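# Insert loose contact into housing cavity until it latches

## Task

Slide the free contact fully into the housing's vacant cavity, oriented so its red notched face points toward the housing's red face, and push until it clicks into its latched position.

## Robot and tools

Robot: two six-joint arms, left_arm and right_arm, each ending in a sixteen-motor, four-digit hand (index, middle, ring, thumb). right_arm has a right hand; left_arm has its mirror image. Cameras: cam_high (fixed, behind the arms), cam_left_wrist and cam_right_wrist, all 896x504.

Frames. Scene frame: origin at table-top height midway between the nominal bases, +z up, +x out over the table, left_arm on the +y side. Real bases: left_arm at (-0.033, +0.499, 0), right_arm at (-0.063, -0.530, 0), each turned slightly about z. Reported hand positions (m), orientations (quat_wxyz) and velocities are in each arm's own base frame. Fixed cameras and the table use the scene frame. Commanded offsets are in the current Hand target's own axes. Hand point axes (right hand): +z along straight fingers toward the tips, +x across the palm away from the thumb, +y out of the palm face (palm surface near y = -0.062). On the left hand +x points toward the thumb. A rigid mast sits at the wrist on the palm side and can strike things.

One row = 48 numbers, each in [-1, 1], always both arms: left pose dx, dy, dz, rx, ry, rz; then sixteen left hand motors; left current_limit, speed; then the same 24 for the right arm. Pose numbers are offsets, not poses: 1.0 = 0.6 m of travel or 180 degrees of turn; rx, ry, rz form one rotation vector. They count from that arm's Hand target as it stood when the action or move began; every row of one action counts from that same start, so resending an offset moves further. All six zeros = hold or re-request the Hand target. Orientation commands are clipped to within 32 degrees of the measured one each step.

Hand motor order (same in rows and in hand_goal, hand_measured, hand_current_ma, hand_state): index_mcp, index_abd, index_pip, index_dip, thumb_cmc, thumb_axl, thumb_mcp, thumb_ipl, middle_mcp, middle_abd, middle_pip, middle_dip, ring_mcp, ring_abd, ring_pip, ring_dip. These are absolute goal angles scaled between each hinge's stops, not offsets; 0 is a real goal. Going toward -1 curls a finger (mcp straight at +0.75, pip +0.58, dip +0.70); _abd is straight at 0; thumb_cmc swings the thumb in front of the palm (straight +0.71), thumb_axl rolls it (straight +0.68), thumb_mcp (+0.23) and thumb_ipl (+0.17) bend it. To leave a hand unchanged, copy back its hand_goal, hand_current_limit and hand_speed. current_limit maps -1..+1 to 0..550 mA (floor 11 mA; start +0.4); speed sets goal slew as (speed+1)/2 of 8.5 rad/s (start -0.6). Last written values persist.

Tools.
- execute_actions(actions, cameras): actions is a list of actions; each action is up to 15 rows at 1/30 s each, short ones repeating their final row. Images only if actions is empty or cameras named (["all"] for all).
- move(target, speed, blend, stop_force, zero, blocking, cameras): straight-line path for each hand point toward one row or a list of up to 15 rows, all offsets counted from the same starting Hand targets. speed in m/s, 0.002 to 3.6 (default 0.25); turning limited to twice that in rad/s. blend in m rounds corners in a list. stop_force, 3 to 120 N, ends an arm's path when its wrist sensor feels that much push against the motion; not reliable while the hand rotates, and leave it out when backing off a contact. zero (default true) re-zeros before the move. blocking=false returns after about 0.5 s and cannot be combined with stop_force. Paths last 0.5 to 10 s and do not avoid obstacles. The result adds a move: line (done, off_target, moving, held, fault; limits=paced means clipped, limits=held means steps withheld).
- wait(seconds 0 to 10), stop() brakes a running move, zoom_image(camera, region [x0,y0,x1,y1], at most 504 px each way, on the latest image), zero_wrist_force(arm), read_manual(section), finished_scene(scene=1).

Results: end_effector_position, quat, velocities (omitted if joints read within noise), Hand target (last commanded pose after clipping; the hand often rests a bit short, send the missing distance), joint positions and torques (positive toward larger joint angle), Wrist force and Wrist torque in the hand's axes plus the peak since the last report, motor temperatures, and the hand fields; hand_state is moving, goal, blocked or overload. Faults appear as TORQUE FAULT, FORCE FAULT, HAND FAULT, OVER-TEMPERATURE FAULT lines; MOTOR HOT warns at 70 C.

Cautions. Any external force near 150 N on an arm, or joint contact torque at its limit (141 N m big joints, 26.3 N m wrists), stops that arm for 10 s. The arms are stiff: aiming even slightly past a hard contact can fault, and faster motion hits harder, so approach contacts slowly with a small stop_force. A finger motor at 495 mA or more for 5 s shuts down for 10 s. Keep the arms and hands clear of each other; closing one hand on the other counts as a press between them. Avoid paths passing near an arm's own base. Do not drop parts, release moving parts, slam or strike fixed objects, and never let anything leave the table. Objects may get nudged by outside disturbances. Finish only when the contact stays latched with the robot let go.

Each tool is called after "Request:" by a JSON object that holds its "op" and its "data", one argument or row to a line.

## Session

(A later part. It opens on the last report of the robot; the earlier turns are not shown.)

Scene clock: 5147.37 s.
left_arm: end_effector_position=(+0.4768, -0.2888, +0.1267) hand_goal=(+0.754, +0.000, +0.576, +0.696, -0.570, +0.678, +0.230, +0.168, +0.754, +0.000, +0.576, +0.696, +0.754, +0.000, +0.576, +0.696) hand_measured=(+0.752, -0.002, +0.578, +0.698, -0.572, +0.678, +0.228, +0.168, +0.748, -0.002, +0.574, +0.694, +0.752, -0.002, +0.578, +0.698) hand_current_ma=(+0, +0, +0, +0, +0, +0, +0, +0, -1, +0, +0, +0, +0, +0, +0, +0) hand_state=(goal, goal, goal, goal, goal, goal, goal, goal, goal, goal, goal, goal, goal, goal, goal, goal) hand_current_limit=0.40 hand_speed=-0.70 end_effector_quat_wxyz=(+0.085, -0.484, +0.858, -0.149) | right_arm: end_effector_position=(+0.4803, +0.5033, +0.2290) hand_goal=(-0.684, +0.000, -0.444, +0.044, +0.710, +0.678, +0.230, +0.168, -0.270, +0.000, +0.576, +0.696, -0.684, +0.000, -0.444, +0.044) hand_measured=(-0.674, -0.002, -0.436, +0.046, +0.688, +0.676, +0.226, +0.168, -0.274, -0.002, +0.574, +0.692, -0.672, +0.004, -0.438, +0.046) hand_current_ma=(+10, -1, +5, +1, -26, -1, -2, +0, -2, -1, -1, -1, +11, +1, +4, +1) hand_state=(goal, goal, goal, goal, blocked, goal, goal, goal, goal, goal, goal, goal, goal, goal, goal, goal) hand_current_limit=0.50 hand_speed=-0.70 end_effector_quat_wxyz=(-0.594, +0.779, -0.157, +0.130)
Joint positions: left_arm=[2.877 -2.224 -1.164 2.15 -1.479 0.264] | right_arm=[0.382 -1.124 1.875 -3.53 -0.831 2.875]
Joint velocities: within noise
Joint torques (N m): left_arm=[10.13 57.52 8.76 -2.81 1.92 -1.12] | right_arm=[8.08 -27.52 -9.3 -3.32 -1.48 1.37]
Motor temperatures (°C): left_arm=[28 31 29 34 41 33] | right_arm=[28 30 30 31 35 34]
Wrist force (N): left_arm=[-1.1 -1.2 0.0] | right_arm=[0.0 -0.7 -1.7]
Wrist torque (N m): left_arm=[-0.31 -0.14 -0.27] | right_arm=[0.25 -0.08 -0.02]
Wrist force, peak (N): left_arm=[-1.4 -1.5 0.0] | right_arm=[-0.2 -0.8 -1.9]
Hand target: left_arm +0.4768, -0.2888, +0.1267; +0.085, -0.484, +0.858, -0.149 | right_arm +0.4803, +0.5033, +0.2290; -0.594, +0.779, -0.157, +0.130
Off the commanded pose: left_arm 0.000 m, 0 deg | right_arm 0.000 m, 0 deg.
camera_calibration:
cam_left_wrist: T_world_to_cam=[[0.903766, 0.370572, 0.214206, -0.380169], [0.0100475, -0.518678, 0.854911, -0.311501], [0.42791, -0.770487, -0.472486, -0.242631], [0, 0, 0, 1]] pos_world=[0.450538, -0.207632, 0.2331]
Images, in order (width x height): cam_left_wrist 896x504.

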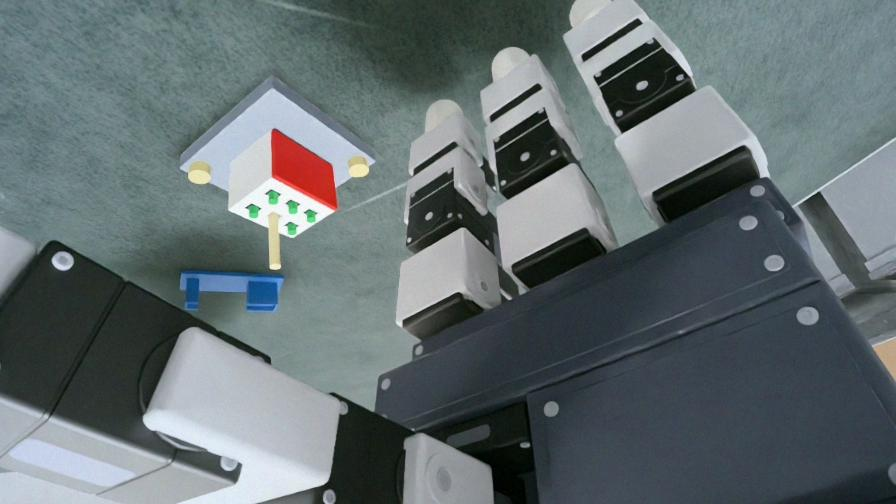

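Request:
{"op": "move", "data": {
  "target": [
    [0,0,0,0,0,0,0.754,0,0.576,0.696,-0.571,0.678,0.23,0.168,0.754,0,0.576,0.696,0.754,0,0.576,0.696,0.4,-0.7,0,0,0,0,0,0,-0.685,0,-0.445,0.043,0.71,0.678,0.23,0.168,-0.2705,0,-0.737,0.6957,-0.685,0,-0.445,0.043,0.75,-0.7],
    [-0.1088,0.0542,-0.0885,0,0,0,0.754,0,0.576,0.696,-0.571,0.678,0.23,0.168,0.754,0,0.576,0.696,0.754,0,0.576,0.696,0.4,-0.7,-0.0023,0.1205,0.2180,0,0,0,-0.685,0,-0.445,0.043,0.71,0.678,0.23,0.168,-0.2705,0,-0.737,0.6957,-0.685,0,-0.445,0.043,0.75,-0.7]
  ],
  "speed": [0.1,0.08],
  "cameras": ["cam_high","cam_left_wrist"]
}}

Request:
{"op": "zoom_image", "data": {
  "camera": "cam_left_wrist",
  "region": [200, 170, 360, 350]
}}

Request:
{"op": "zoom_image", "data": {
  "camera": "cam_high",
  "region": [440, 155, 530, 265]
}}

Scene clock: 5169.77 s.
left_arm: end_effector_position=(+0.4690, -0.2079, +0.1659) hand_goal=(+0.754, +0.000, +0.576, +0.696, -0.570, +0.678, +0.230, +0.168, +0.754, +0.000, +0.576, +0.696, +0.754, +0.000, +0.576, +0.696) hand_measured=(+0.752, -0.002, +0.578, +0.698, -0.572, +0.678, +0.228, +0.168, +0.748, -0.002, +0.574, +0.694, +0.752, -0.002, +0.578, +0.698) hand_current_ma=(+0, +0, +0, +0, +0, +0, +0, +0, -1, +0, +0, +0, +0, +0, +0, +0) hand_state=(goal, goal, goal, goal, goal, goal, goal, goal, goal, goal, goal, goal, goal, goal, goal, goal) hand_current_limit=0.40 hand_speed=-0.70 end_effector_quat_wxyz=(+0.085, -0.484, +0.858, -0.149) | right_arm: end_effector_position=(+0.5233, +0.6017, +0.1250) hand_goal=(-0.684, +0.000, -0.444, +0.044, +0.710, +0.678, +0.230, +0.168, -0.270, +0.000, -0.736, +0.696, -0.684, +0.000, -0.444, +0.044) hand_measured=(-0.674, -0.002, -0.436, +0.046, +0.688, +0.676, +0.226, +0.168, -0.270, -0.002, -0.730, +0.694, -0.672, +0.004, -0.438, +0.046) hand_current_ma=(+10, -1, +5, +1, -26, -1, -2, +0, +0, -1, +4, -1, +10, +1, +4, +1) hand_state=(goal, goal, goal, goal, blocked, goal, goal, goal, goal, goal, goal, goal, goal, goal, goal, goal) hand_current_limit=0.75 hand_speed=-0.70 end_effector_quat_wxyz=(-0.594, +0.779, -0.157, +0.130)
Joint positions: left_arm=[3.026 -2.099 -1.269 2.113 -1.432 0.406] | right_arm=[0.509 -0.774 1.592 -3.633 -0.95 2.93]
Joint torques (N m): left_arm=[-11.56 31.95 23.56 -0.2 -1.39 -1.15] | right_arm=[-10.26 -60.16 -9.56 -0.15 1.86 -0.99]
Wrist force (N): left_arm=[-1.0 -1.3 -0.1] | right_arm=[0.3 -0.8 -1.5]
Wrist torque (N m): left_arm=[-0.33 -0.16 -0.25] | right_arm=[0.23 -0.12 -0.08]
Wrist force, peak (N): left_arm=[-1.5 -1.5 0.0] | right_arm=[0.0 -1.4 -2.3]
Hand target: left_arm +0.4690, -0.2079, +0.1658; +0.085, -0.484, +0.858, -0.149 | right_arm +0.5234, +0.6016, +0.1251; -0.594, +0.779, -0.157, +0.130
Off the commanded pose: left_arm 0.000 m, 0 deg | right_arm 0.000 m, 0 deg.
move: done
camera_calibration:
cam_left_wrist: T_world_to_cam=[[0.903754, 0.370713, 0.214011, -0.411436], [0.0102281, -0.518524, 0.855002, -0.302922], [0.42793, -0.770522, -0.47241, -0.158443], [0, 0, 0, 1]] pos_world=[0.442738, -0.126632, 0.272201]
Images, in order (width x height): cam_high 896x504, cam_left_wrist 896x504.

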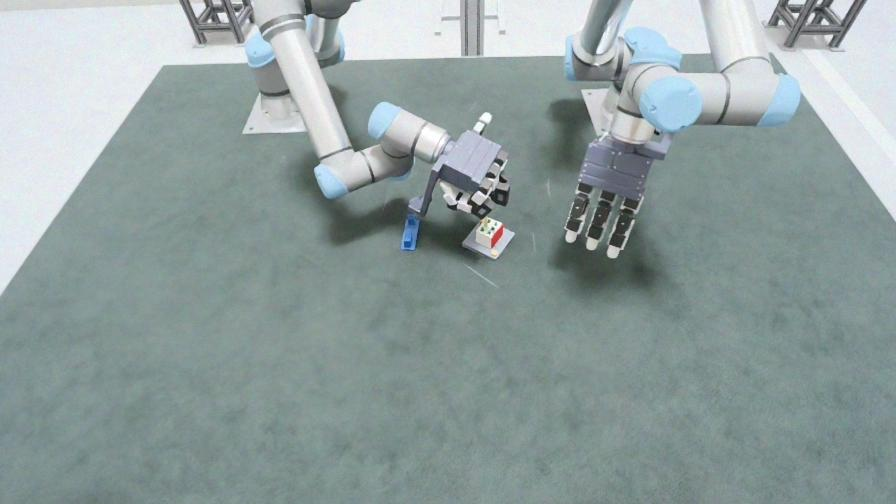

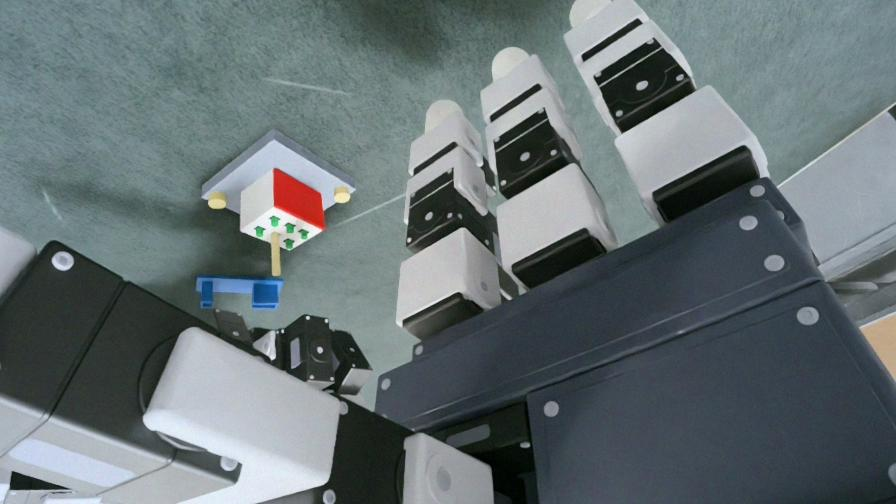

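Scaled by 2.800 from the camera's 896x504 image, which has a finer 1280x720 frame.

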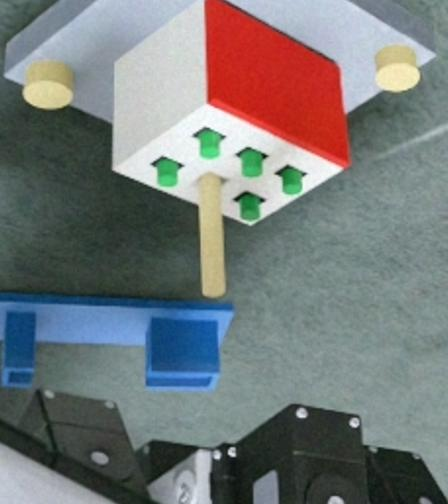

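Scaled by 4.582 from the camera's 896x504 image, which has a finer 1280x720 frame.

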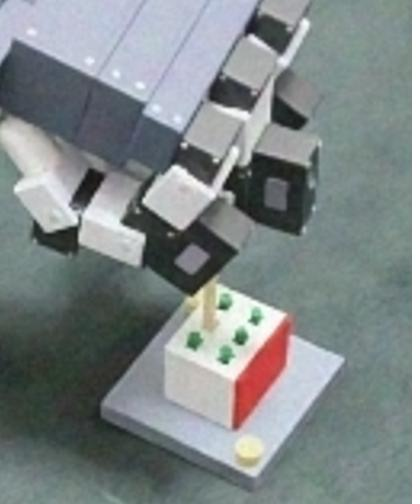

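Request:
{"op": "zoom_image", "data": {
  "camera": "cam_left_wrist",
  "region": [190, 290, 380, 410]
}}

Request:
{"op": "zoom_image", "data": {
  "camera": "cam_high",
  "region": [465, 155, 520, 225]
}}

Scaled by 2.653 from the camera's 896x504 image, which has a finer 1280x720 frame.

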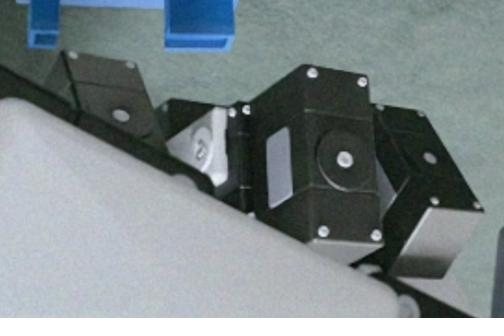

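Scaled by 7.200 from the camera's 896x504 image, which has a finer 1280x720 frame.

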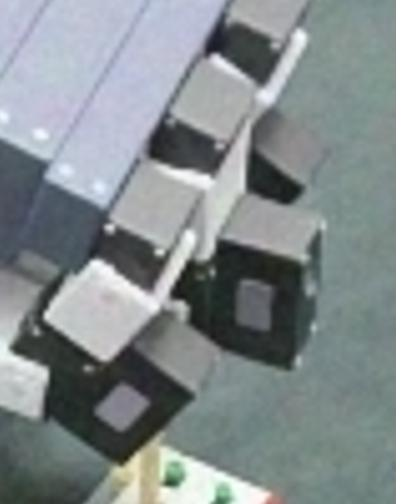

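Request:
{"op": "move", "data": {
  "target": [0,0,0,0,0,0,0.754,0,0.576,0.696,-0.571,0.678,0.23,0.168,0.754,0,0.576,0.696,0.754,0,0.576,0.696,0.4,-0.7,-0.0011,0.0644,0.0175,0,0,0,-0.685,0,-0.445,0.043,0.71,0.678,0.23,0.168,-0.2705,0,-0.737,0.6957,-0.685,0,-0.445,0.043,0.75,-0.7],
  "speed": 0.008,
  "stop_force": 8,
  "cameras": ["cam_high","cam_left_wrist"]
}}

Request:
{"op": "zoom_image", "data": {
  "camera": "cam_left_wrist",
  "region": [200, 200, 400, 400]
}}

Request:
{"op": "zoom_image", "data": {
  "camera": "cam_high",
  "region": [440, 155, 530, 265]
}}

Scene clock: 5210.27 s.
left_arm: end_effector_position=(+0.4690, -0.2079, +0.1658) hand_goal=(+0.754, +0.000, +0.576, +0.696, -0.570, +0.678, +0.230, +0.168, +0.754, +0.000, +0.576, +0.696, +0.754, +0.000, +0.576, +0.696) hand_measured=(+0.752, -0.002, +0.578, +0.698, -0.572, +0.678, +0.228, +0.168, +0.748, -0.002, +0.574, +0.694, +0.752, -0.002, +0.578, +0.698) hand_current_ma=(+0, +0, +0, +0, +0, +0, +0, +0, -1, +0, +0, +0, +0, +0, +0, +0) hand_state=(goal, goal, goal, goal, goal, goal, goal, goal, goal, goal, goal, goal, goal, goal, goal, goal) hand_current_limit=0.40 hand_speed=-0.70 end_effector_quat_wxyz=(+0.085, -0.484, +0.858, -0.149) | right_arm: end_effector_position=(+0.5234, +0.6016, +0.0850) hand_goal=(-0.684, +0.000, -0.444, +0.044, +0.710, +0.678, +0.230, +0.168, -0.270, +0.000, -0.736, +0.696, -0.684, +0.000, -0.444, +0.044) hand_measured=(-0.674, -0.002, -0.436, +0.046, +0.688, +0.676, +0.226, +0.168, -0.270, -0.002, -0.730, +0.694, -0.672, +0.004, -0.438, +0.046) hand_current_ma=(+10, -1, +5, +1, -26, -1, -2, +0, +0, -1, +4, -1, +10, +1, +4, +1) hand_state=(goal, goal, goal, goal, blocked, goal, goal, goal, goal, goal, goal, goal, goal, goal, goal, goal) hand_current_limit=0.75 hand_speed=-0.70 end_effector_quat_wxyz=(-0.594, +0.779, -0.157, +0.130)
Joint positions: left_arm=[3.026 -2.099 -1.269 2.113 -1.432 0.406] | right_arm=[0.509 -0.703 1.59 -3.702 -0.95 2.93]
Joint torques (N m): left_arm=[-10.67 31.14 22.87 -0.63 -1.72 -1.33] | right_arm=[6.89 -56.46 -18.67 0.13 -1.31 0.56]
Wrist force (N): left_arm=[-0.8 -1.3 0.1] | right_arm=[0.0 -0.7 -1.6]
Wrist torque (N m): left_arm=[-0.35 -0.17 -0.23] | right_arm=[0.26 -0.09 -0.11]
Wrist force, peak (N): left_arm=[-1.1 -1.6 0.0] | right_arm=[0.0 -1.0 -1.8]
Hand target: left_arm +0.4690, -0.2079, +0.1658; +0.085, -0.484, +0.858, -0.149 | right_arm +0.5234, +0.6016, +0.0850; -0.594, +0.779, -0.157, +0.130
Off the commanded pose: left_arm 0.000 m, 0 deg | right_arm 0.000 m, 0 deg.
move: done
camera_calibration:
cam_left_wrist: T_world_to_cam=[[0.903766, 0.370572, 0.214206, -0.411602], [0.0100475, -0.518678, 0.854911, -0.302837], [0.42791, -0.770487, -0.472486, -0.158452], [0, 0, 0, 1]] pos_world=[0.442838, -0.126632, 0.2722]
Images, in order (width x height): cam_high 896x504, cam_left_wrist 896x504.

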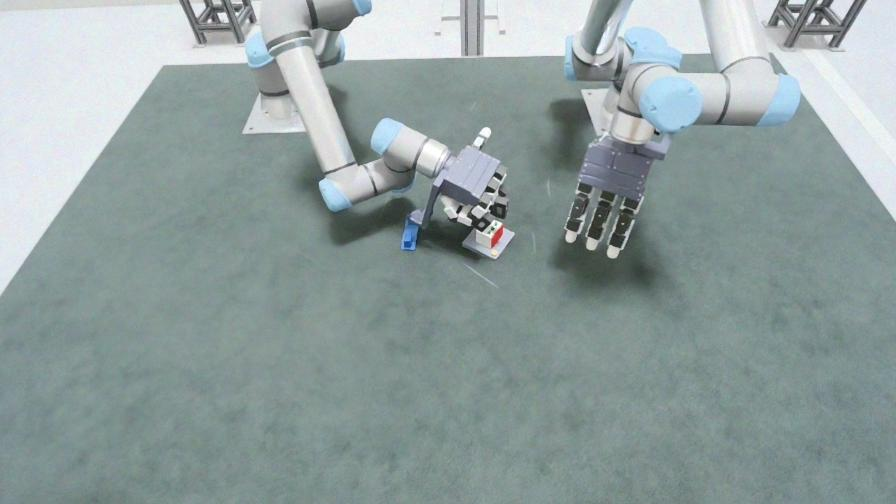

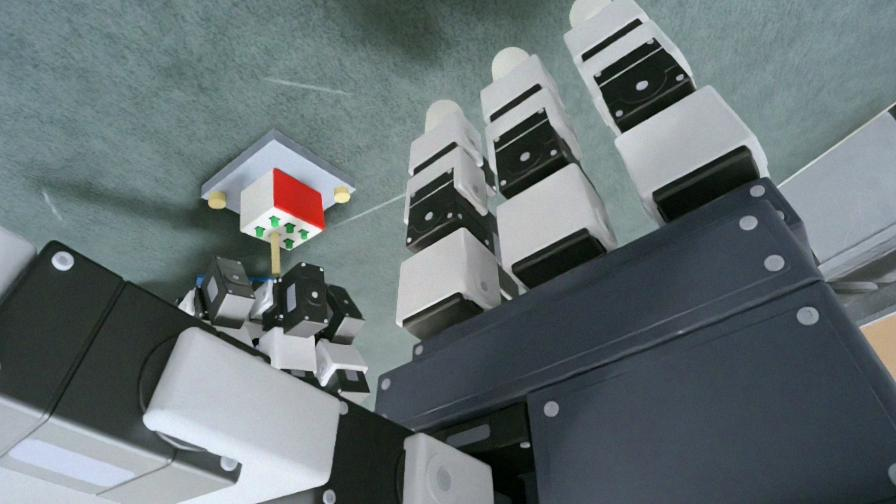

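Scaled by 2.520 from the camera's 896x504 image, which has a finer 1280x720 frame.

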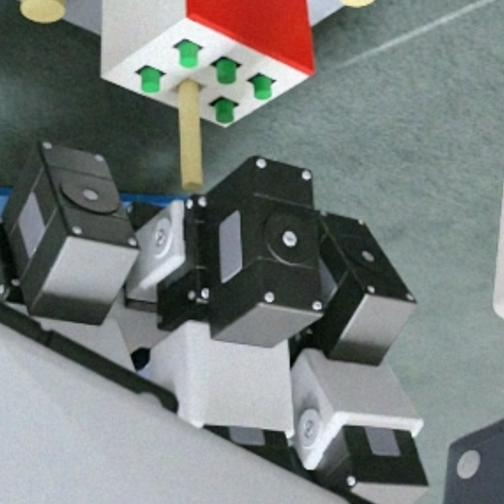

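Scaled by 4.582 from the camera's 896x504 image, which has a finer 1280x720 frame.

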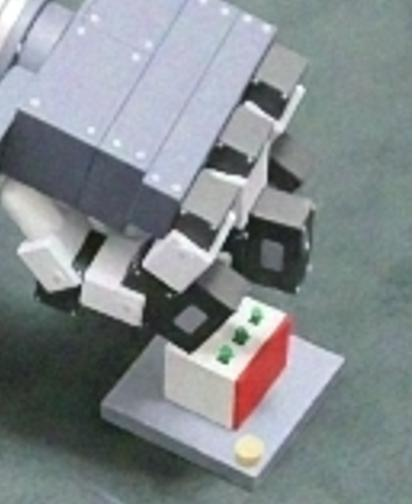

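Request:
{"op": "move", "data": {
  "target": [0,0,0,0,0,0,0.754,0,0.576,0.696,-0.571,0.678,0.23,0.168,0.754,0,0.576,0.696,0.754,0,0.576,0.696,0.4,-0.7,-0.0004,0.0241,0.0066,0,0,0,-0.685,0,-0.445,0.043,0.71,0.678,0.23,0.168,-0.2705,0,-0.737,0.6957,-0.685,0,-0.445,0.043,0.75,-0.7],
  "speed": 0.005,
  "stop_force": 8,
  "cameras": ["cam_high","cam_left_wrist"]
}}

Request:
{"op": "zoom_image", "data": {
  "camera": "cam_left_wrist",
  "region": [200, 200, 400, 400]
}}

Request:
{"op": "zoom_image", "data": {
  "camera": "cam_high",
  "region": [440, 155, 530, 265]
}}

Scene clock: 5220.10 s.
left_arm: end_effector_position=(+0.4690, -0.2079, +0.1658) hand_goal=(+0.754, +0.000, +0.576, +0.696, -0.570, +0.678, +0.230, +0.168, +0.754, +0.000, +0.576, +0.696, +0.754, +0.000, +0.576, +0.696) hand_measured=(+0.752, -0.002, +0.578, +0.698, -0.572, +0.678, +0.228, +0.168, +0.748, -0.002, +0.574, +0.694, +0.752, -0.002, +0.578, +0.698) hand_current_ma=(+0, +0, +0, +0, +0, +0, +0, +0, -1, +0, +0, +0, +0, +0, +0, +0) hand_state=(goal, goal, goal, goal, goal, goal, goal, goal, goal, goal, goal, goal, goal, goal, goal, goal) hand_current_limit=0.40 hand_speed=-0.70 end_effector_quat_wxyz=(+0.085, -0.484, +0.858, -0.149) | right_arm: end_effector_position=(+0.5235, +0.6017, +0.0704) hand_goal=(-0.684, +0.000, -0.444, +0.044, +0.710, +0.678, +0.230, +0.168, -0.270, +0.000, -0.736, +0.696, -0.684, +0.000, -0.444, +0.044) hand_measured=(-0.674, -0.002, -0.436, +0.046, +0.688, +0.676, +0.226, +0.168, -0.270, -0.002, -0.740, +0.694, -0.672, +0.004, -0.438, +0.046) hand_current_ma=(+10, -1, +5, +1, -26, -1, -2, +0, +0, +0, -3, -1, +10, +1, +4, +1) hand_state=(goal, goal, goal, goal, blocked, goal, goal, goal, goal, goal, goal, goal, goal, goal, goal, goal) hand_current_limit=0.75 hand_speed=-0.70 end_effector_quat_wxyz=(-0.594, +0.778, -0.157, +0.130)
Joint positions: left_arm=[3.026 -2.099 -1.269 2.113 -1.432 0.406] | right_arm=[0.509 -0.676 1.587 -3.726 -0.95 2.93]
Joint torques (N m): left_arm=[-9.55 32.15 23.65 -1.33 -1.59 -1.42] | right_arm=[8.98 -55.29 -3.32 1.2 -1.45 0.88]
Wrist force (N): left_arm=[-1.0 -1.5 0.0] | right_arm=[0.1 -9.1 -2.6]
Wrist torque (N m): left_arm=[-0.36 -0.16 -0.24] | right_arm=[0.11 -0.05 -0.29]
Wrist force, peak (N): left_arm=[-1.1 -1.7 0.0] | right_arm=[0.3 -11.1 -2.8]
Hand target: left_arm +0.4690, -0.2079, +0.1658; +0.085, -0.484, +0.858, -0.149 | right_arm +0.5235, +0.6017, +0.0704; -0.594, +0.778, -0.157, +0.130
Off the commanded pose: left_arm 0.000 m, 0 deg | right_arm 0.000 m, 0 deg.
move: contact (right_arm)
camera_calibration:
cam_left_wrist: T_world_to_cam=[[0.903766, 0.370572, 0.214206, -0.411602], [0.0100475, -0.518678, 0.854911, -0.302837], [0.42791, -0.770487, -0.472486, -0.158452], [0, 0, 0, 1]] pos_world=[0.442838, -0.126632, 0.2722]
Images, in order (width x height): cam_high 896x504, cam_left_wrist 896x504.

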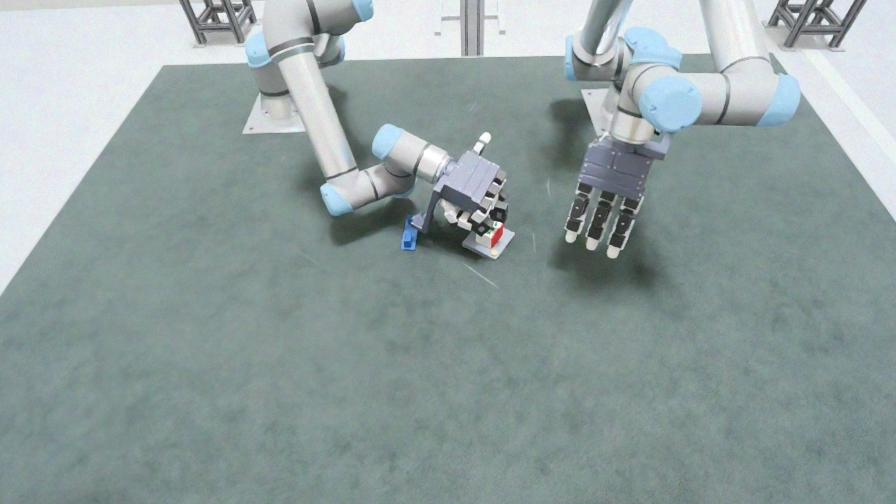

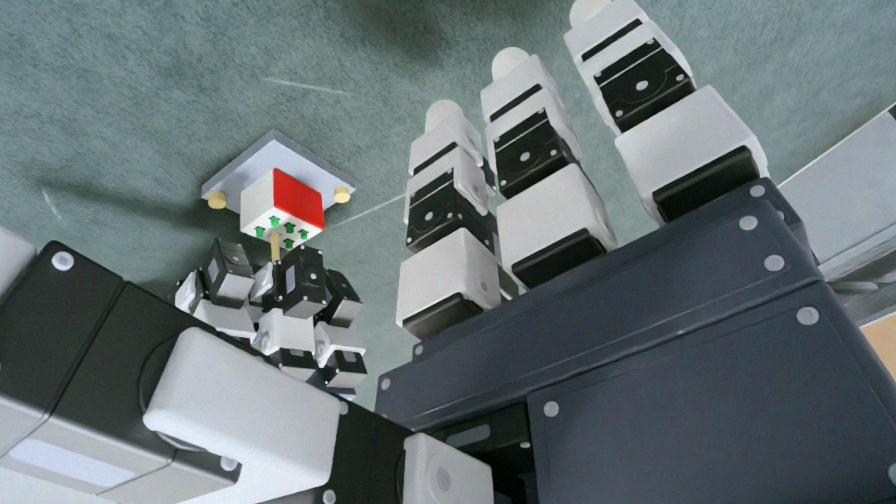

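Scaled by 2.520 from the camera's 896x504 image, which has a finer 1280x720 frame.

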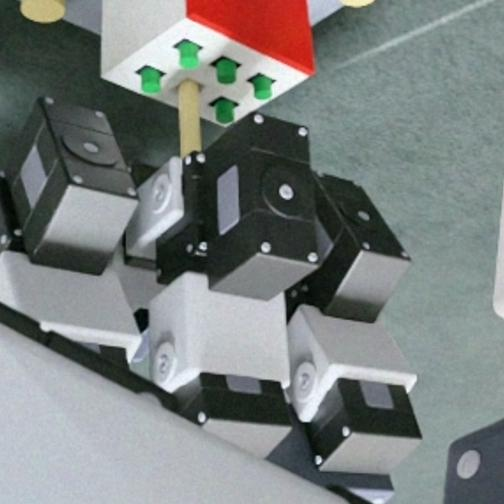

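Scaled by 4.582 from the camera's 896x504 image, which has a finer 1280x720 frame.

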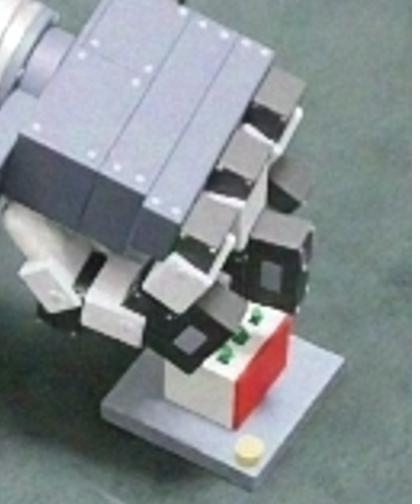

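Request:
{"op": "move", "data": {
  "target": [0,0,0,0,0,0,0.754,0,0.576,0.696,-0.571,0.678,0.23,0.168,0.754,0,0.576,0.696,0.754,0,0.576,0.696,0.4,-0.7,-0.0003,0.0161,0.0044,0,0,0,-0.685,0,-0.445,0.043,0.71,0.678,0.23,0.168,-0.2705,0,-0.737,0.6957,-0.685,0,-0.445,0.043,0.75,-0.7],
  "speed": 0.004,
  "stop_force": 25,
  "zero": false,
  "cameras": ["cam_high","cam_left_wrist"]
}}

Request:
{"op": "zoom_image", "data": {
  "camera": "cam_left_wrist",
  "region": [200, 200, 400, 400]
}}

Scene clock: 5228.23 s.
left_arm: end_effector_position=(+0.4690, -0.2079, +0.1658) hand_goal=(+0.754, +0.000, +0.576, +0.696, -0.570, +0.678, +0.230, +0.168, +0.754, +0.000, +0.576, +0.696, +0.754, +0.000, +0.576, +0.696) hand_measured=(+0.752, -0.002, +0.578, +0.698, -0.572, +0.678, +0.228, +0.168, +0.748, -0.002, +0.574, +0.694, +0.752, -0.002, +0.578, +0.698) hand_current_ma=(+0, +0, +0, +0, +0, +0, +0, +0, -1, +0, +0, +0, +0, +0, +0, +0) hand_state=(goal, goal, goal, goal, goal, goal, goal, goal, goal, goal, goal, goal, goal, goal, goal, goal) hand_current_limit=0.40 hand_speed=-0.70 end_effector_quat_wxyz=(+0.085, -0.484, +0.858, -0.149) | right_arm: end_effector_position=(+0.5235, +0.6017, +0.0695) hand_goal=(-0.684, +0.000, -0.444, +0.044, +0.710, +0.678, +0.230, +0.168, -0.270, +0.000, -0.736, +0.696, -0.684, +0.000, -0.444, +0.044) hand_measured=(-0.674, -0.002, -0.436, +0.046, +0.688, +0.676, +0.226, +0.168, -0.270, -0.002, -0.756, +0.694, -0.672, +0.004, -0.438, +0.046) hand_current_ma=(+10, -1, +5, +1, -26, -1, -2, +0, +0, +0, -22, -1, +10, +1, +4, +1) hand_state=(goal, goal, goal, goal, blocked, goal, goal, goal, goal, goal, goal, goal, goal, goal, goal, goal) hand_current_limit=0.75 hand_speed=-0.70 end_effector_quat_wxyz=(-0.594, +0.778, -0.157, +0.130)
Joint positions: left_arm=[3.026 -2.099 -1.269 2.113 -1.432 0.406] | right_arm=[0.509 -0.674 1.586 -3.727 -0.95 2.93]
Joint torques (N m): left_arm=[-10.45 32.7 23.19 -1.41 -1.39 -1.24] | right_arm=[8.11 -40.58 3.32 4.22 -1.42 0.51]
Wrist force (N): left_arm=[-1.1 -1.3 0.2] | right_arm=[1.3 -26.7 -4.5]
Wrist torque (N m): left_arm=[-0.36 -0.14 -0.25] | right_arm=[-0.18 -0.05 -0.63]
Wrist force, peak (N): left_arm=[-1.3 -1.5 0.1] | right_arm=[1.0 -28.5 -4.9]
Hand target: left_arm +0.4690, -0.2079, +0.1658; +0.085, -0.484, +0.858, -0.149 | right_arm +0.5235, +0.6017, +0.0695; -0.594, +0.778, -0.157, +0.130 (not the last commanded pose)
Off the commanded pose: left_arm 0.000 m, 0 deg | right_arm 0.009 m, 0 deg.
move: contact (right_arm)
camera_calibration:
cam_left_wrist: T_world_to_cam=[[0.903766, 0.370572, 0.214206, -0.411602], [0.0100475, -0.518678, 0.854911, -0.302837], [0.42791, -0.770487, -0.472486, -0.158452], [0, 0, 0, 1]] pos_world=[0.442838, -0.126632, 0.2722]
Images, in order (width x height): cam_high 896x504, cam_left_wrist 896x504.

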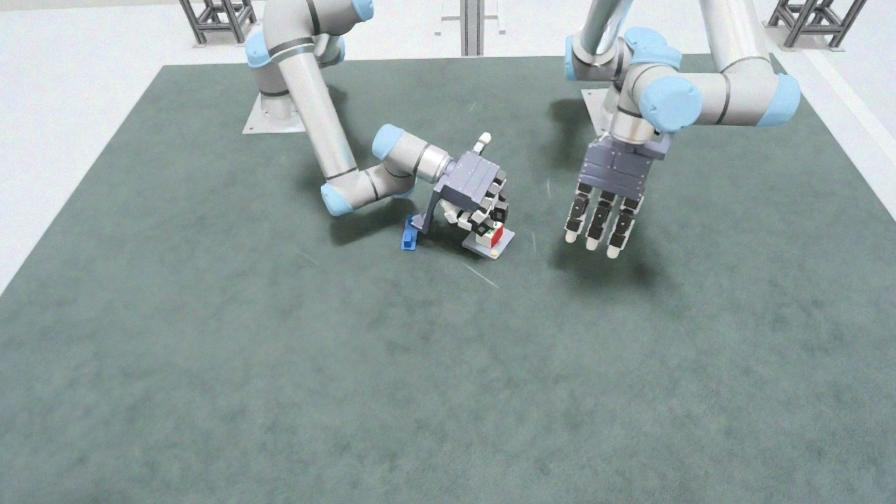

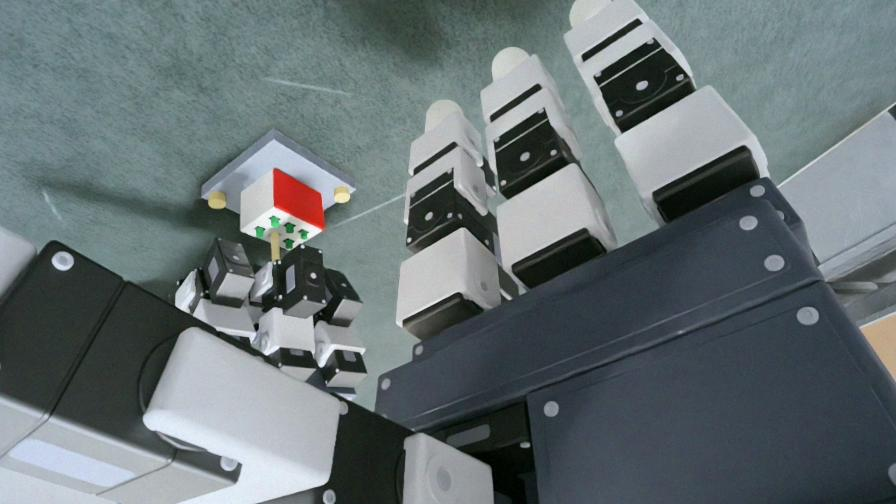

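Scaled by 2.520 from the camera's 896x504 image, which has a finer 1280x720 frame.

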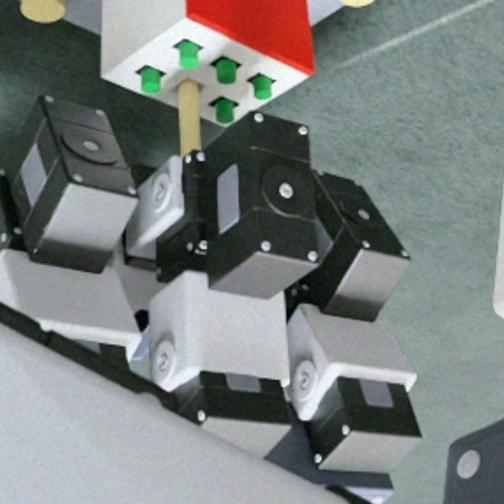

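Request:
{"op": "move", "data": {
  "target": [0,0,0,0,0,0,0.754,0,0.576,0.696,-0.571,0.678,0.23,0.168,0.754,0,0.576,0.696,0.754,0,0.576,0.696,0.4,-0.7,-0.0003,0.0161,0.0044,0,0,0,-0.685,0,-0.445,0.043,0.71,0.678,0.23,0.168,-0.2705,0,-0.737,0.6957,-0.685,0,-0.445,0.043,0.75,-0.7],
  "speed": 0.003,
  "stop_force": 38,
  "zero": false,
  "cameras": ["cam_left_wrist"]
}}

Request:
{"op": "zoom_image", "data": {
  "camera": "cam_left_wrist",
  "region": [200, 200, 400, 400]
}}

Scene clock: 5255.23 s.
left_arm: end_effector_position=(+0.4690, -0.2079, +0.1658) hand_goal=(+0.754, +0.000, +0.576, +0.696, -0.570, +0.678, +0.230, +0.168, +0.754, +0.000, +0.576, +0.696, +0.754, +0.000, +0.576, +0.696) hand_measured=(+0.752, -0.002, +0.578, +0.698, -0.572, +0.678, +0.228, +0.168, +0.748, -0.002, +0.574, +0.694, +0.752, -0.002, +0.578, +0.698) hand_current_ma=(+0, +0, +0, +0, +0, +0, +0, +0, -1, +0, +0, +0, +0, +0, +0, +0) hand_state=(goal, goal, goal, goal, goal, goal, goal, goal, goal, goal, goal, goal, goal, goal, goal, goal) hand_current_limit=0.40 hand_speed=-0.70 end_effector_quat_wxyz=(+0.085, -0.484, +0.858, -0.149) | right_arm: end_effector_position=(+0.5235, +0.6017, +0.0690) hand_goal=(-0.684, +0.000, -0.444, +0.044, +0.710, +0.678, +0.230, +0.168, -0.270, +0.000, -0.736, +0.696, -0.684, +0.000, -0.444, +0.044) hand_measured=(-0.674, -0.002, -0.436, +0.046, +0.688, +0.676, +0.226, +0.168, -0.270, +0.000, -0.758, +0.694, -0.672, +0.004, -0.438, +0.046) hand_current_ma=(+10, -1, +5, +1, -26, -1, -2, +0, +0, +0, -28, -1, +10, +1, +4, +1) hand_state=(goal, goal, goal, goal, blocked, goal, goal, goal, goal, goal, blocked, goal, goal, goal, goal, goal) hand_current_limit=0.75 hand_speed=-0.70 end_effector_quat_wxyz=(-0.594, +0.778, -0.157, +0.130)
Joint positions: left_arm=[3.026 -2.099 -1.269 2.113 -1.432 0.406] | right_arm=[0.509 -0.673 1.586 -3.729 -0.95 2.93]
Joint torques (N m): left_arm=[-10.13 32.43 23.45 -1.71 -1.12 -1.2] | right_arm=[7.96 -31.52 8.96 6.67 -1.41 0.35]
Wrist force (N): left_arm=[-0.9 -1.3 0.0] | right_arm=[1.9 -40.5 -6.9]
Wrist torque (N m): left_arm=[-0.34 -0.17 -0.24] | right_arm=[-0.38 0.00 -0.91]
Wrist force, peak (N): left_arm=[-1.0 -1.5 0.0] | right_arm=[1.5 -41.5 -6.8]
Hand target: left_arm +0.4690, -0.2079, +0.1658; +0.085, -0.484, +0.858, -0.149 | right_arm +0.5235, +0.6017, +0.0690; -0.594, +0.778, -0.157, +0.130 (not the last commanded pose)
Off the commanded pose: left_arm 0.000 m, 0 deg | right_arm 0.009 m, 0 deg.
move: contact (right_arm)
camera_calibration:
cam_left_wrist: T_world_to_cam=[[0.903766, 0.370572, 0.214206, -0.411602], [0.0100475, -0.518678, 0.854911, -0.302837], [0.42791, -0.770487, -0.472486, -0.158452], [0, 0, 0, 1]] pos_world=[0.442838, -0.126632, 0.2722]
Images, in order (width x height): cam_left_wrist 896x504.

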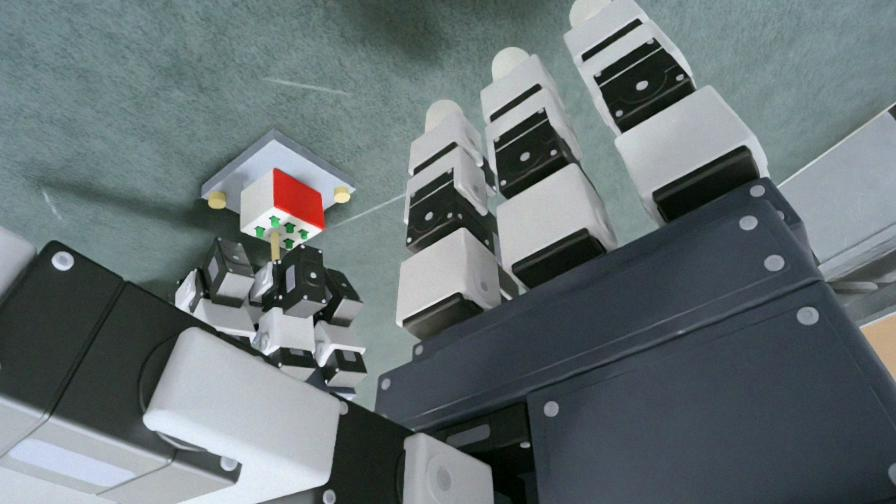

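Scaled by 2.520 from the camera's 896x504 image, which has a finer 1280x720 frame.

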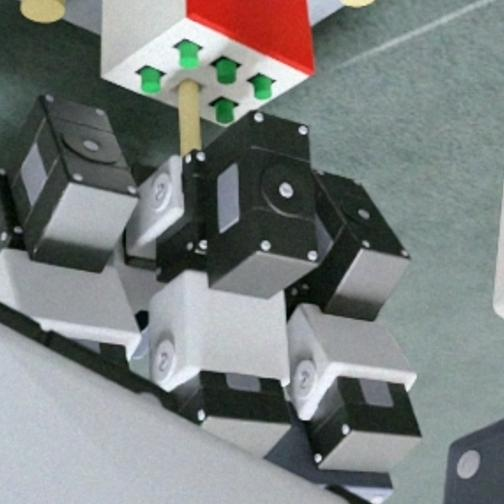

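Request:
{"op": "move", "data": {
  "target": [
    [0,0,0,0,0,0,0.754,0,0.576,0.696,-0.571,0.678,0.23,0.168,0.754,0,0.576,0.696,0.754,0,0.576,0.696,0.4,-0.7,0.0001,-0.0081,-0.0022,0,0,0,-0.685,0,-0.445,0.043,0.71,0.678,0.23,0.168,-0.2705,0,-0.737,0.6957,-0.685,0,-0.445,0.043,0.75,-0.7],
    [0,0,0,0,0,0,0.754,0,0.576,0.696,-0.571,0.678,0.23,0.168,0.754,0,0.576,0.696,0.754,0,0.576,0.696,0.4,-0.7,0.0019,-0.1127,-0.0307,0,0,0,-0.685,0,-0.445,0.043,0.71,0.678,0.23,0.168,-0.2705,0,-0.737,0.6957,-0.685,0,-0.445,0.043,0.75,-0.7],
    [0,0,0,0,0,0,0.754,0,0.576,0.696,-0.571,0.678,0.23,0.168,0.754,0,0.576,0.696,0.754,0,0.576,0.696,0.4,-0.7,0.002,-0.10,-0.24,0,0,0,-0.685,0,-0.445,0.043,0.71,0.678,0.23,0.168,-0.2705,0,-0.737,0.6957,-0.685,0,-0.445,0.043,0.75,-0.7]
  ],
  "speed": [0.01,0.08,0.1],
  "blend": [0,0.02,0],
  "cameras": ["cam_high","cam_left_wrist"]
}}

Request:
{"op": "zoom_image", "data": {
  "camera": "cam_left_wrist",
  "region": [250, 215, 310, 285]
}}

Request:
{"op": "zoom_image", "data": {
  "camera": "cam_high",
  "region": [470, 205, 510, 245]
}}

Scene clock: 5265.67 s.
left_arm: end_effector_position=(+0.4690, -0.2079, +0.1658) hand_goal=(+0.754, +0.000, +0.576, +0.696, -0.570, +0.678, +0.230, +0.168, +0.754, +0.000, +0.576, +0.696, +0.754, +0.000, +0.576, +0.696) hand_measured=(+0.752, -0.002, +0.578, +0.698, -0.572, +0.678, +0.228, +0.168, +0.748, -0.002, +0.574, +0.694, +0.752, -0.002, +0.578, +0.698) hand_current_ma=(+0, +0, +0, +0, +0, +0, +0, +0, -1, +0, +0, +0, +0, +0, +0, +0) hand_state=(goal, goal, goal, goal, goal, goal, goal, goal, goal, goal, goal, goal, goal, goal, goal, goal) hand_current_limit=0.40 hand_speed=-0.70 end_effector_quat_wxyz=(+0.085, -0.484, +0.858, -0.149) | right_arm: end_effector_position=(+0.4740, +0.4887, +0.1645) hand_goal=(-0.684, +0.000, -0.444, +0.044, +0.710, +0.678, +0.230, +0.168, -0.270, +0.000, -0.736, +0.696, -0.684, +0.000, -0.444, +0.044) hand_measured=(-0.674, -0.002, -0.436, +0.046, +0.688, +0.676, +0.226, +0.168, -0.268, +0.000, -0.736, +0.694, -0.672, +0.004, -0.438, +0.046) hand_current_ma=(+10, -1, +5, +1, -26, -1, -2, +0, +1, +0, +0, -1, +10, +1, +4, +1) hand_state=(goal, goal, goal, goal, blocked, goal, goal, goal, goal, goal, goal, goal, goal, goal, goal, goal) hand_current_limit=0.75 hand_speed=-0.70 end_effector_quat_wxyz=(-0.594, +0.778, -0.157, +0.131)
Joint positions: left_arm=[3.026 -2.099 -1.269 2.113 -1.432 0.406] | right_arm=[0.36 -1.029 1.953 -3.697 -0.809 2.864]
Joint torques (N m): left_arm=[-10.14 33.1 24.04 -2.02 -1.04 -1.15] | right_arm=[5.78 -32.33 -12.98 0.02 -1.24 1.31]
Wrist force (N): left_arm=[-1.0 -1.4 0.1] | right_arm=[1.3 -1.4 -1.3]
Wrist torque (N m): left_arm=[-0.36 -0.16 -0.24] | right_arm=[0.15 -0.25 0.05]
Wrist force, peak (N): left_arm=[-1.2 -1.6 0.0] | right_arm=[2.0 -40.7 -6.6]
Hand target: left_arm +0.4690, -0.2079, +0.1658; +0.085, -0.484, +0.858, -0.149 | right_arm +0.4739, +0.4887, +0.1645; -0.594, +0.778, -0.157, +0.130
Off the commanded pose: left_arm 0.000 m, 0 deg | right_arm 0.000 m, 0 deg.
move: done
camera_calibration:
cam_left_wrist: T_world_to_cam=[[0.903766, 0.370572, 0.214206, -0.411602], [0.0100475, -0.518678, 0.854911, -0.302837], [0.42791, -0.770487, -0.472486, -0.158452], [0, 0, 0, 1]] pos_world=[0.442838, -0.126632, 0.2722]
Images, in order (width x height): cam_high 896x504, cam_left_wrist 896x504.

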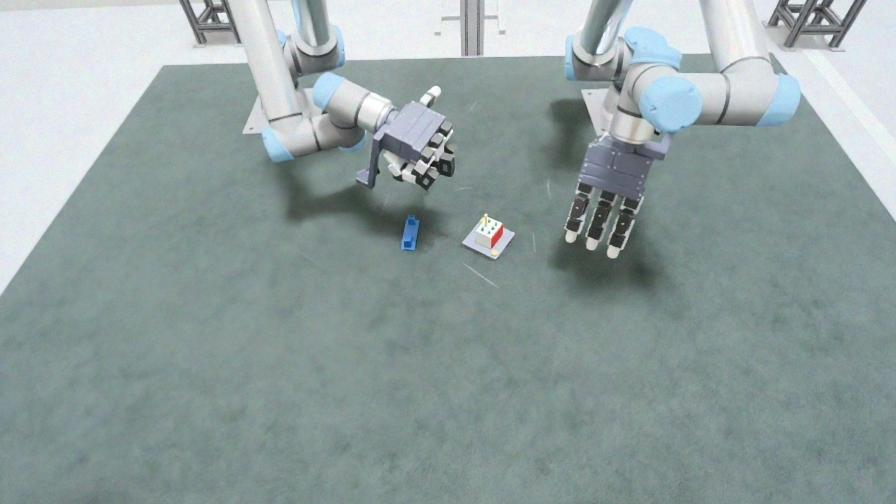

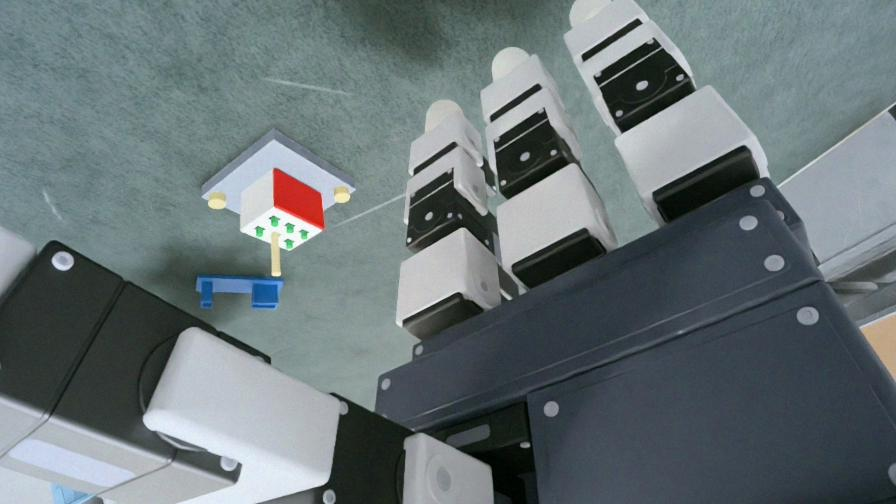

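Scaled by 7.200 from the camera's 896x504 image, which has a finer 1280x720 frame.

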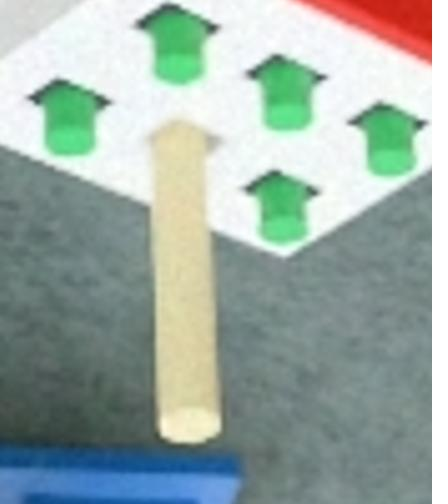

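Scaled by 12.600 from the camera's 896x504 image, which has a finer 1280x720 frame.

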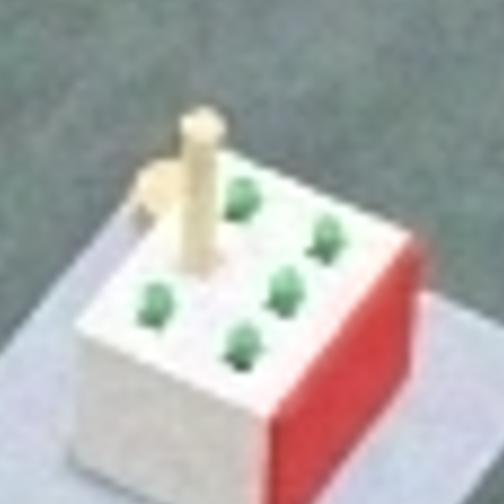

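Request:
{"op": "move", "data": {
  "target": [
    [0,0,0,0,0,0,0.754,0,-0.7,0.3,-0.571,0.678,0.23,0.168,0.754,0,-0.7,0.3,0.754,0,-0.7,0.3,0.4,-0.7,0,0,0,0,0,0,-0.685,0,-0.445,0.043,0.71,0.678,0.23,0.168,-0.2705,0,-0.737,0.6957,-0.685,0,-0.445,0.043,0.75,-0.7],
    [0.2158,-0.1153,0.1100,0,0,0,0.754,0,-0.7,0.3,-0.571,0.678,0.23,0.168,0.754,0,-0.7,0.3,0.754,0,-0.7,0.3,0.4,-0.7,0,0,0,0,0,0,-0.685,0,-0.445,0.043,0.71,0.678,0.23,0.168,-0.2705,0,-0.737,0.6957,-0.685,0,-0.445,0.043,0.75,-0.7]
  ],
  "speed": [0.1,0.06],
  "cameras": ["cam_high","cam_left_wrist"]
}}

Request:
{"op": "zoom_image", "data": {
  "camera": "cam_left_wrist",
  "region": [260, 90, 320, 150]
}}

Scene clock: 5336.57 s.
left_arm: end_effector_position=(+0.4768, -0.3639, +0.1267) hand_goal=(+0.754, +0.000, -0.700, +0.300, -0.570, +0.678, +0.230, +0.168, +0.754, +0.000, -0.700, +0.300, +0.754, +0.000, -0.700, +0.300) hand_measured=(+0.752, -0.002, -0.692, +0.302, -0.572, +0.678, +0.228, +0.168, +0.750, -0.002, -0.694, +0.304, +0.752, -0.002, -0.692, +0.304) hand_current_ma=(+0, +0, +2, +0, +0, +0, +0, +0, -1, +0, +1, +0, +0, +0, +1, +0) hand_state=(goal, goal, goal, goal, goal, goal, goal, goal, goal, goal, goal, goal, goal, goal, goal, goal) hand_current_limit=0.40 hand_speed=-0.70 end_effector_quat_wxyz=(+0.085, -0.484, +0.858, -0.148) end_effector_velocity=(+0.001, +0.003, +0.000) end_effector_angular_velocity=(+0.001, -0.001, +0.000) | right_arm: end_effector_position=(+0.4739, +0.4887, +0.1645) hand_goal=(-0.684, +0.000, -0.444, +0.044, +0.710, +0.678, +0.230, +0.168, -0.270, +0.000, -0.736, +0.696, -0.684, +0.000, -0.444, +0.044) hand_measured=(-0.674, -0.002, -0.436, +0.046, +0.688, +0.676, +0.226, +0.168, -0.268, +0.000, -0.736, +0.694, -0.672, +0.004, -0.438, +0.046) hand_current_ma=(+10, -1, +5, +1, -26, -1, -2, +0, +1, +0, +0, -1, +10, +1, +4, +1) hand_state=(goal, goal, goal, goal, blocked, goal, goal, goal, goal, goal, goal, goal, goal, goal, goal, goal) hand_current_limit=0.75 hand_speed=-0.70 end_effector_quat_wxyz=(-0.594, +0.778, -0.157, +0.130)
Joint positions: left_arm=[2.751 -2.331 -0.979 2.079 -1.521 0.145] | right_arm=[0.36 -1.029 1.953 -3.697 -0.809 2.864]
Joint velocities: left_arm=[0.004 0.003 -0.005 0.002 0 0.004] | right_arm=[within noise]
Joint torques (N m): left_arm=[11.22 62.3 10.77 -0.5 1.55 1.52] | right_arm=[9.32 -29.39 -8.26 0.12 1.53 1.29]
Wrist force (N): left_arm=[-1.2 -0.9 0.0] | right_arm=[1.4 -1.3 -1.3]
Wrist torque (N m): left_arm=[-0.15 -0.16 -0.25] | right_arm=[0.17 -0.27 0.06]
Wrist force, peak (N): left_arm=[-0.9 -1.7 0.1] | right_arm=[1.3 -1.7 -1.5]
Hand target: left_arm +0.4769, -0.3639, +0.1268; +0.085, -0.484, +0.858, -0.149 | right_arm +0.4739, +0.4887, +0.1645; -0.594, +0.778, -0.157, +0.130
Off the commanded pose: left_arm 0.000 m, 0 deg | right_arm 0.000 m, 0 deg.
move: done
camera_calibration:
cam_left_wrist: T_world_to_cam=[[0.903815, 0.370507, 0.214109, -0.352448], [0.0102241, -0.518898, 0.854775, -0.350564], [0.4278, -0.77037, -0.472776, -0.300388], [0, 0, 0, 1]] pos_world=[0.450638, -0.282732, 0.233099]
Images, in order (width x height): cam_high 896x504, cam_left_wrist 896x504.

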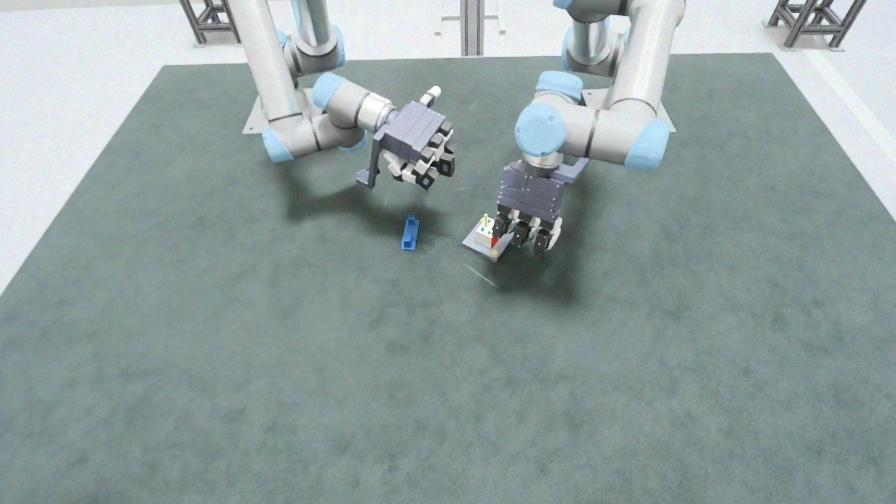

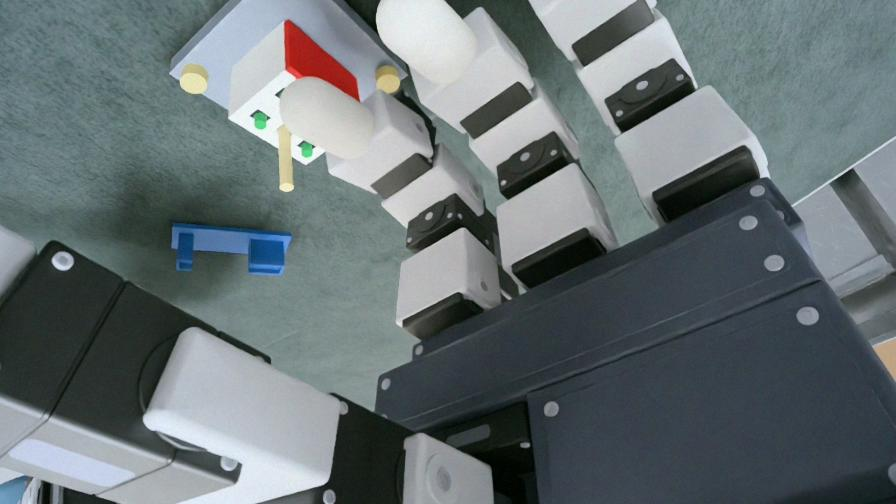

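Scaled by 8.400 from the camera's 896x504 image, which has a finer 1280x720 frame.

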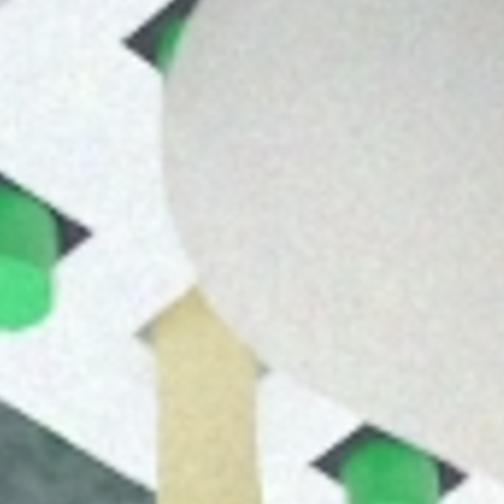

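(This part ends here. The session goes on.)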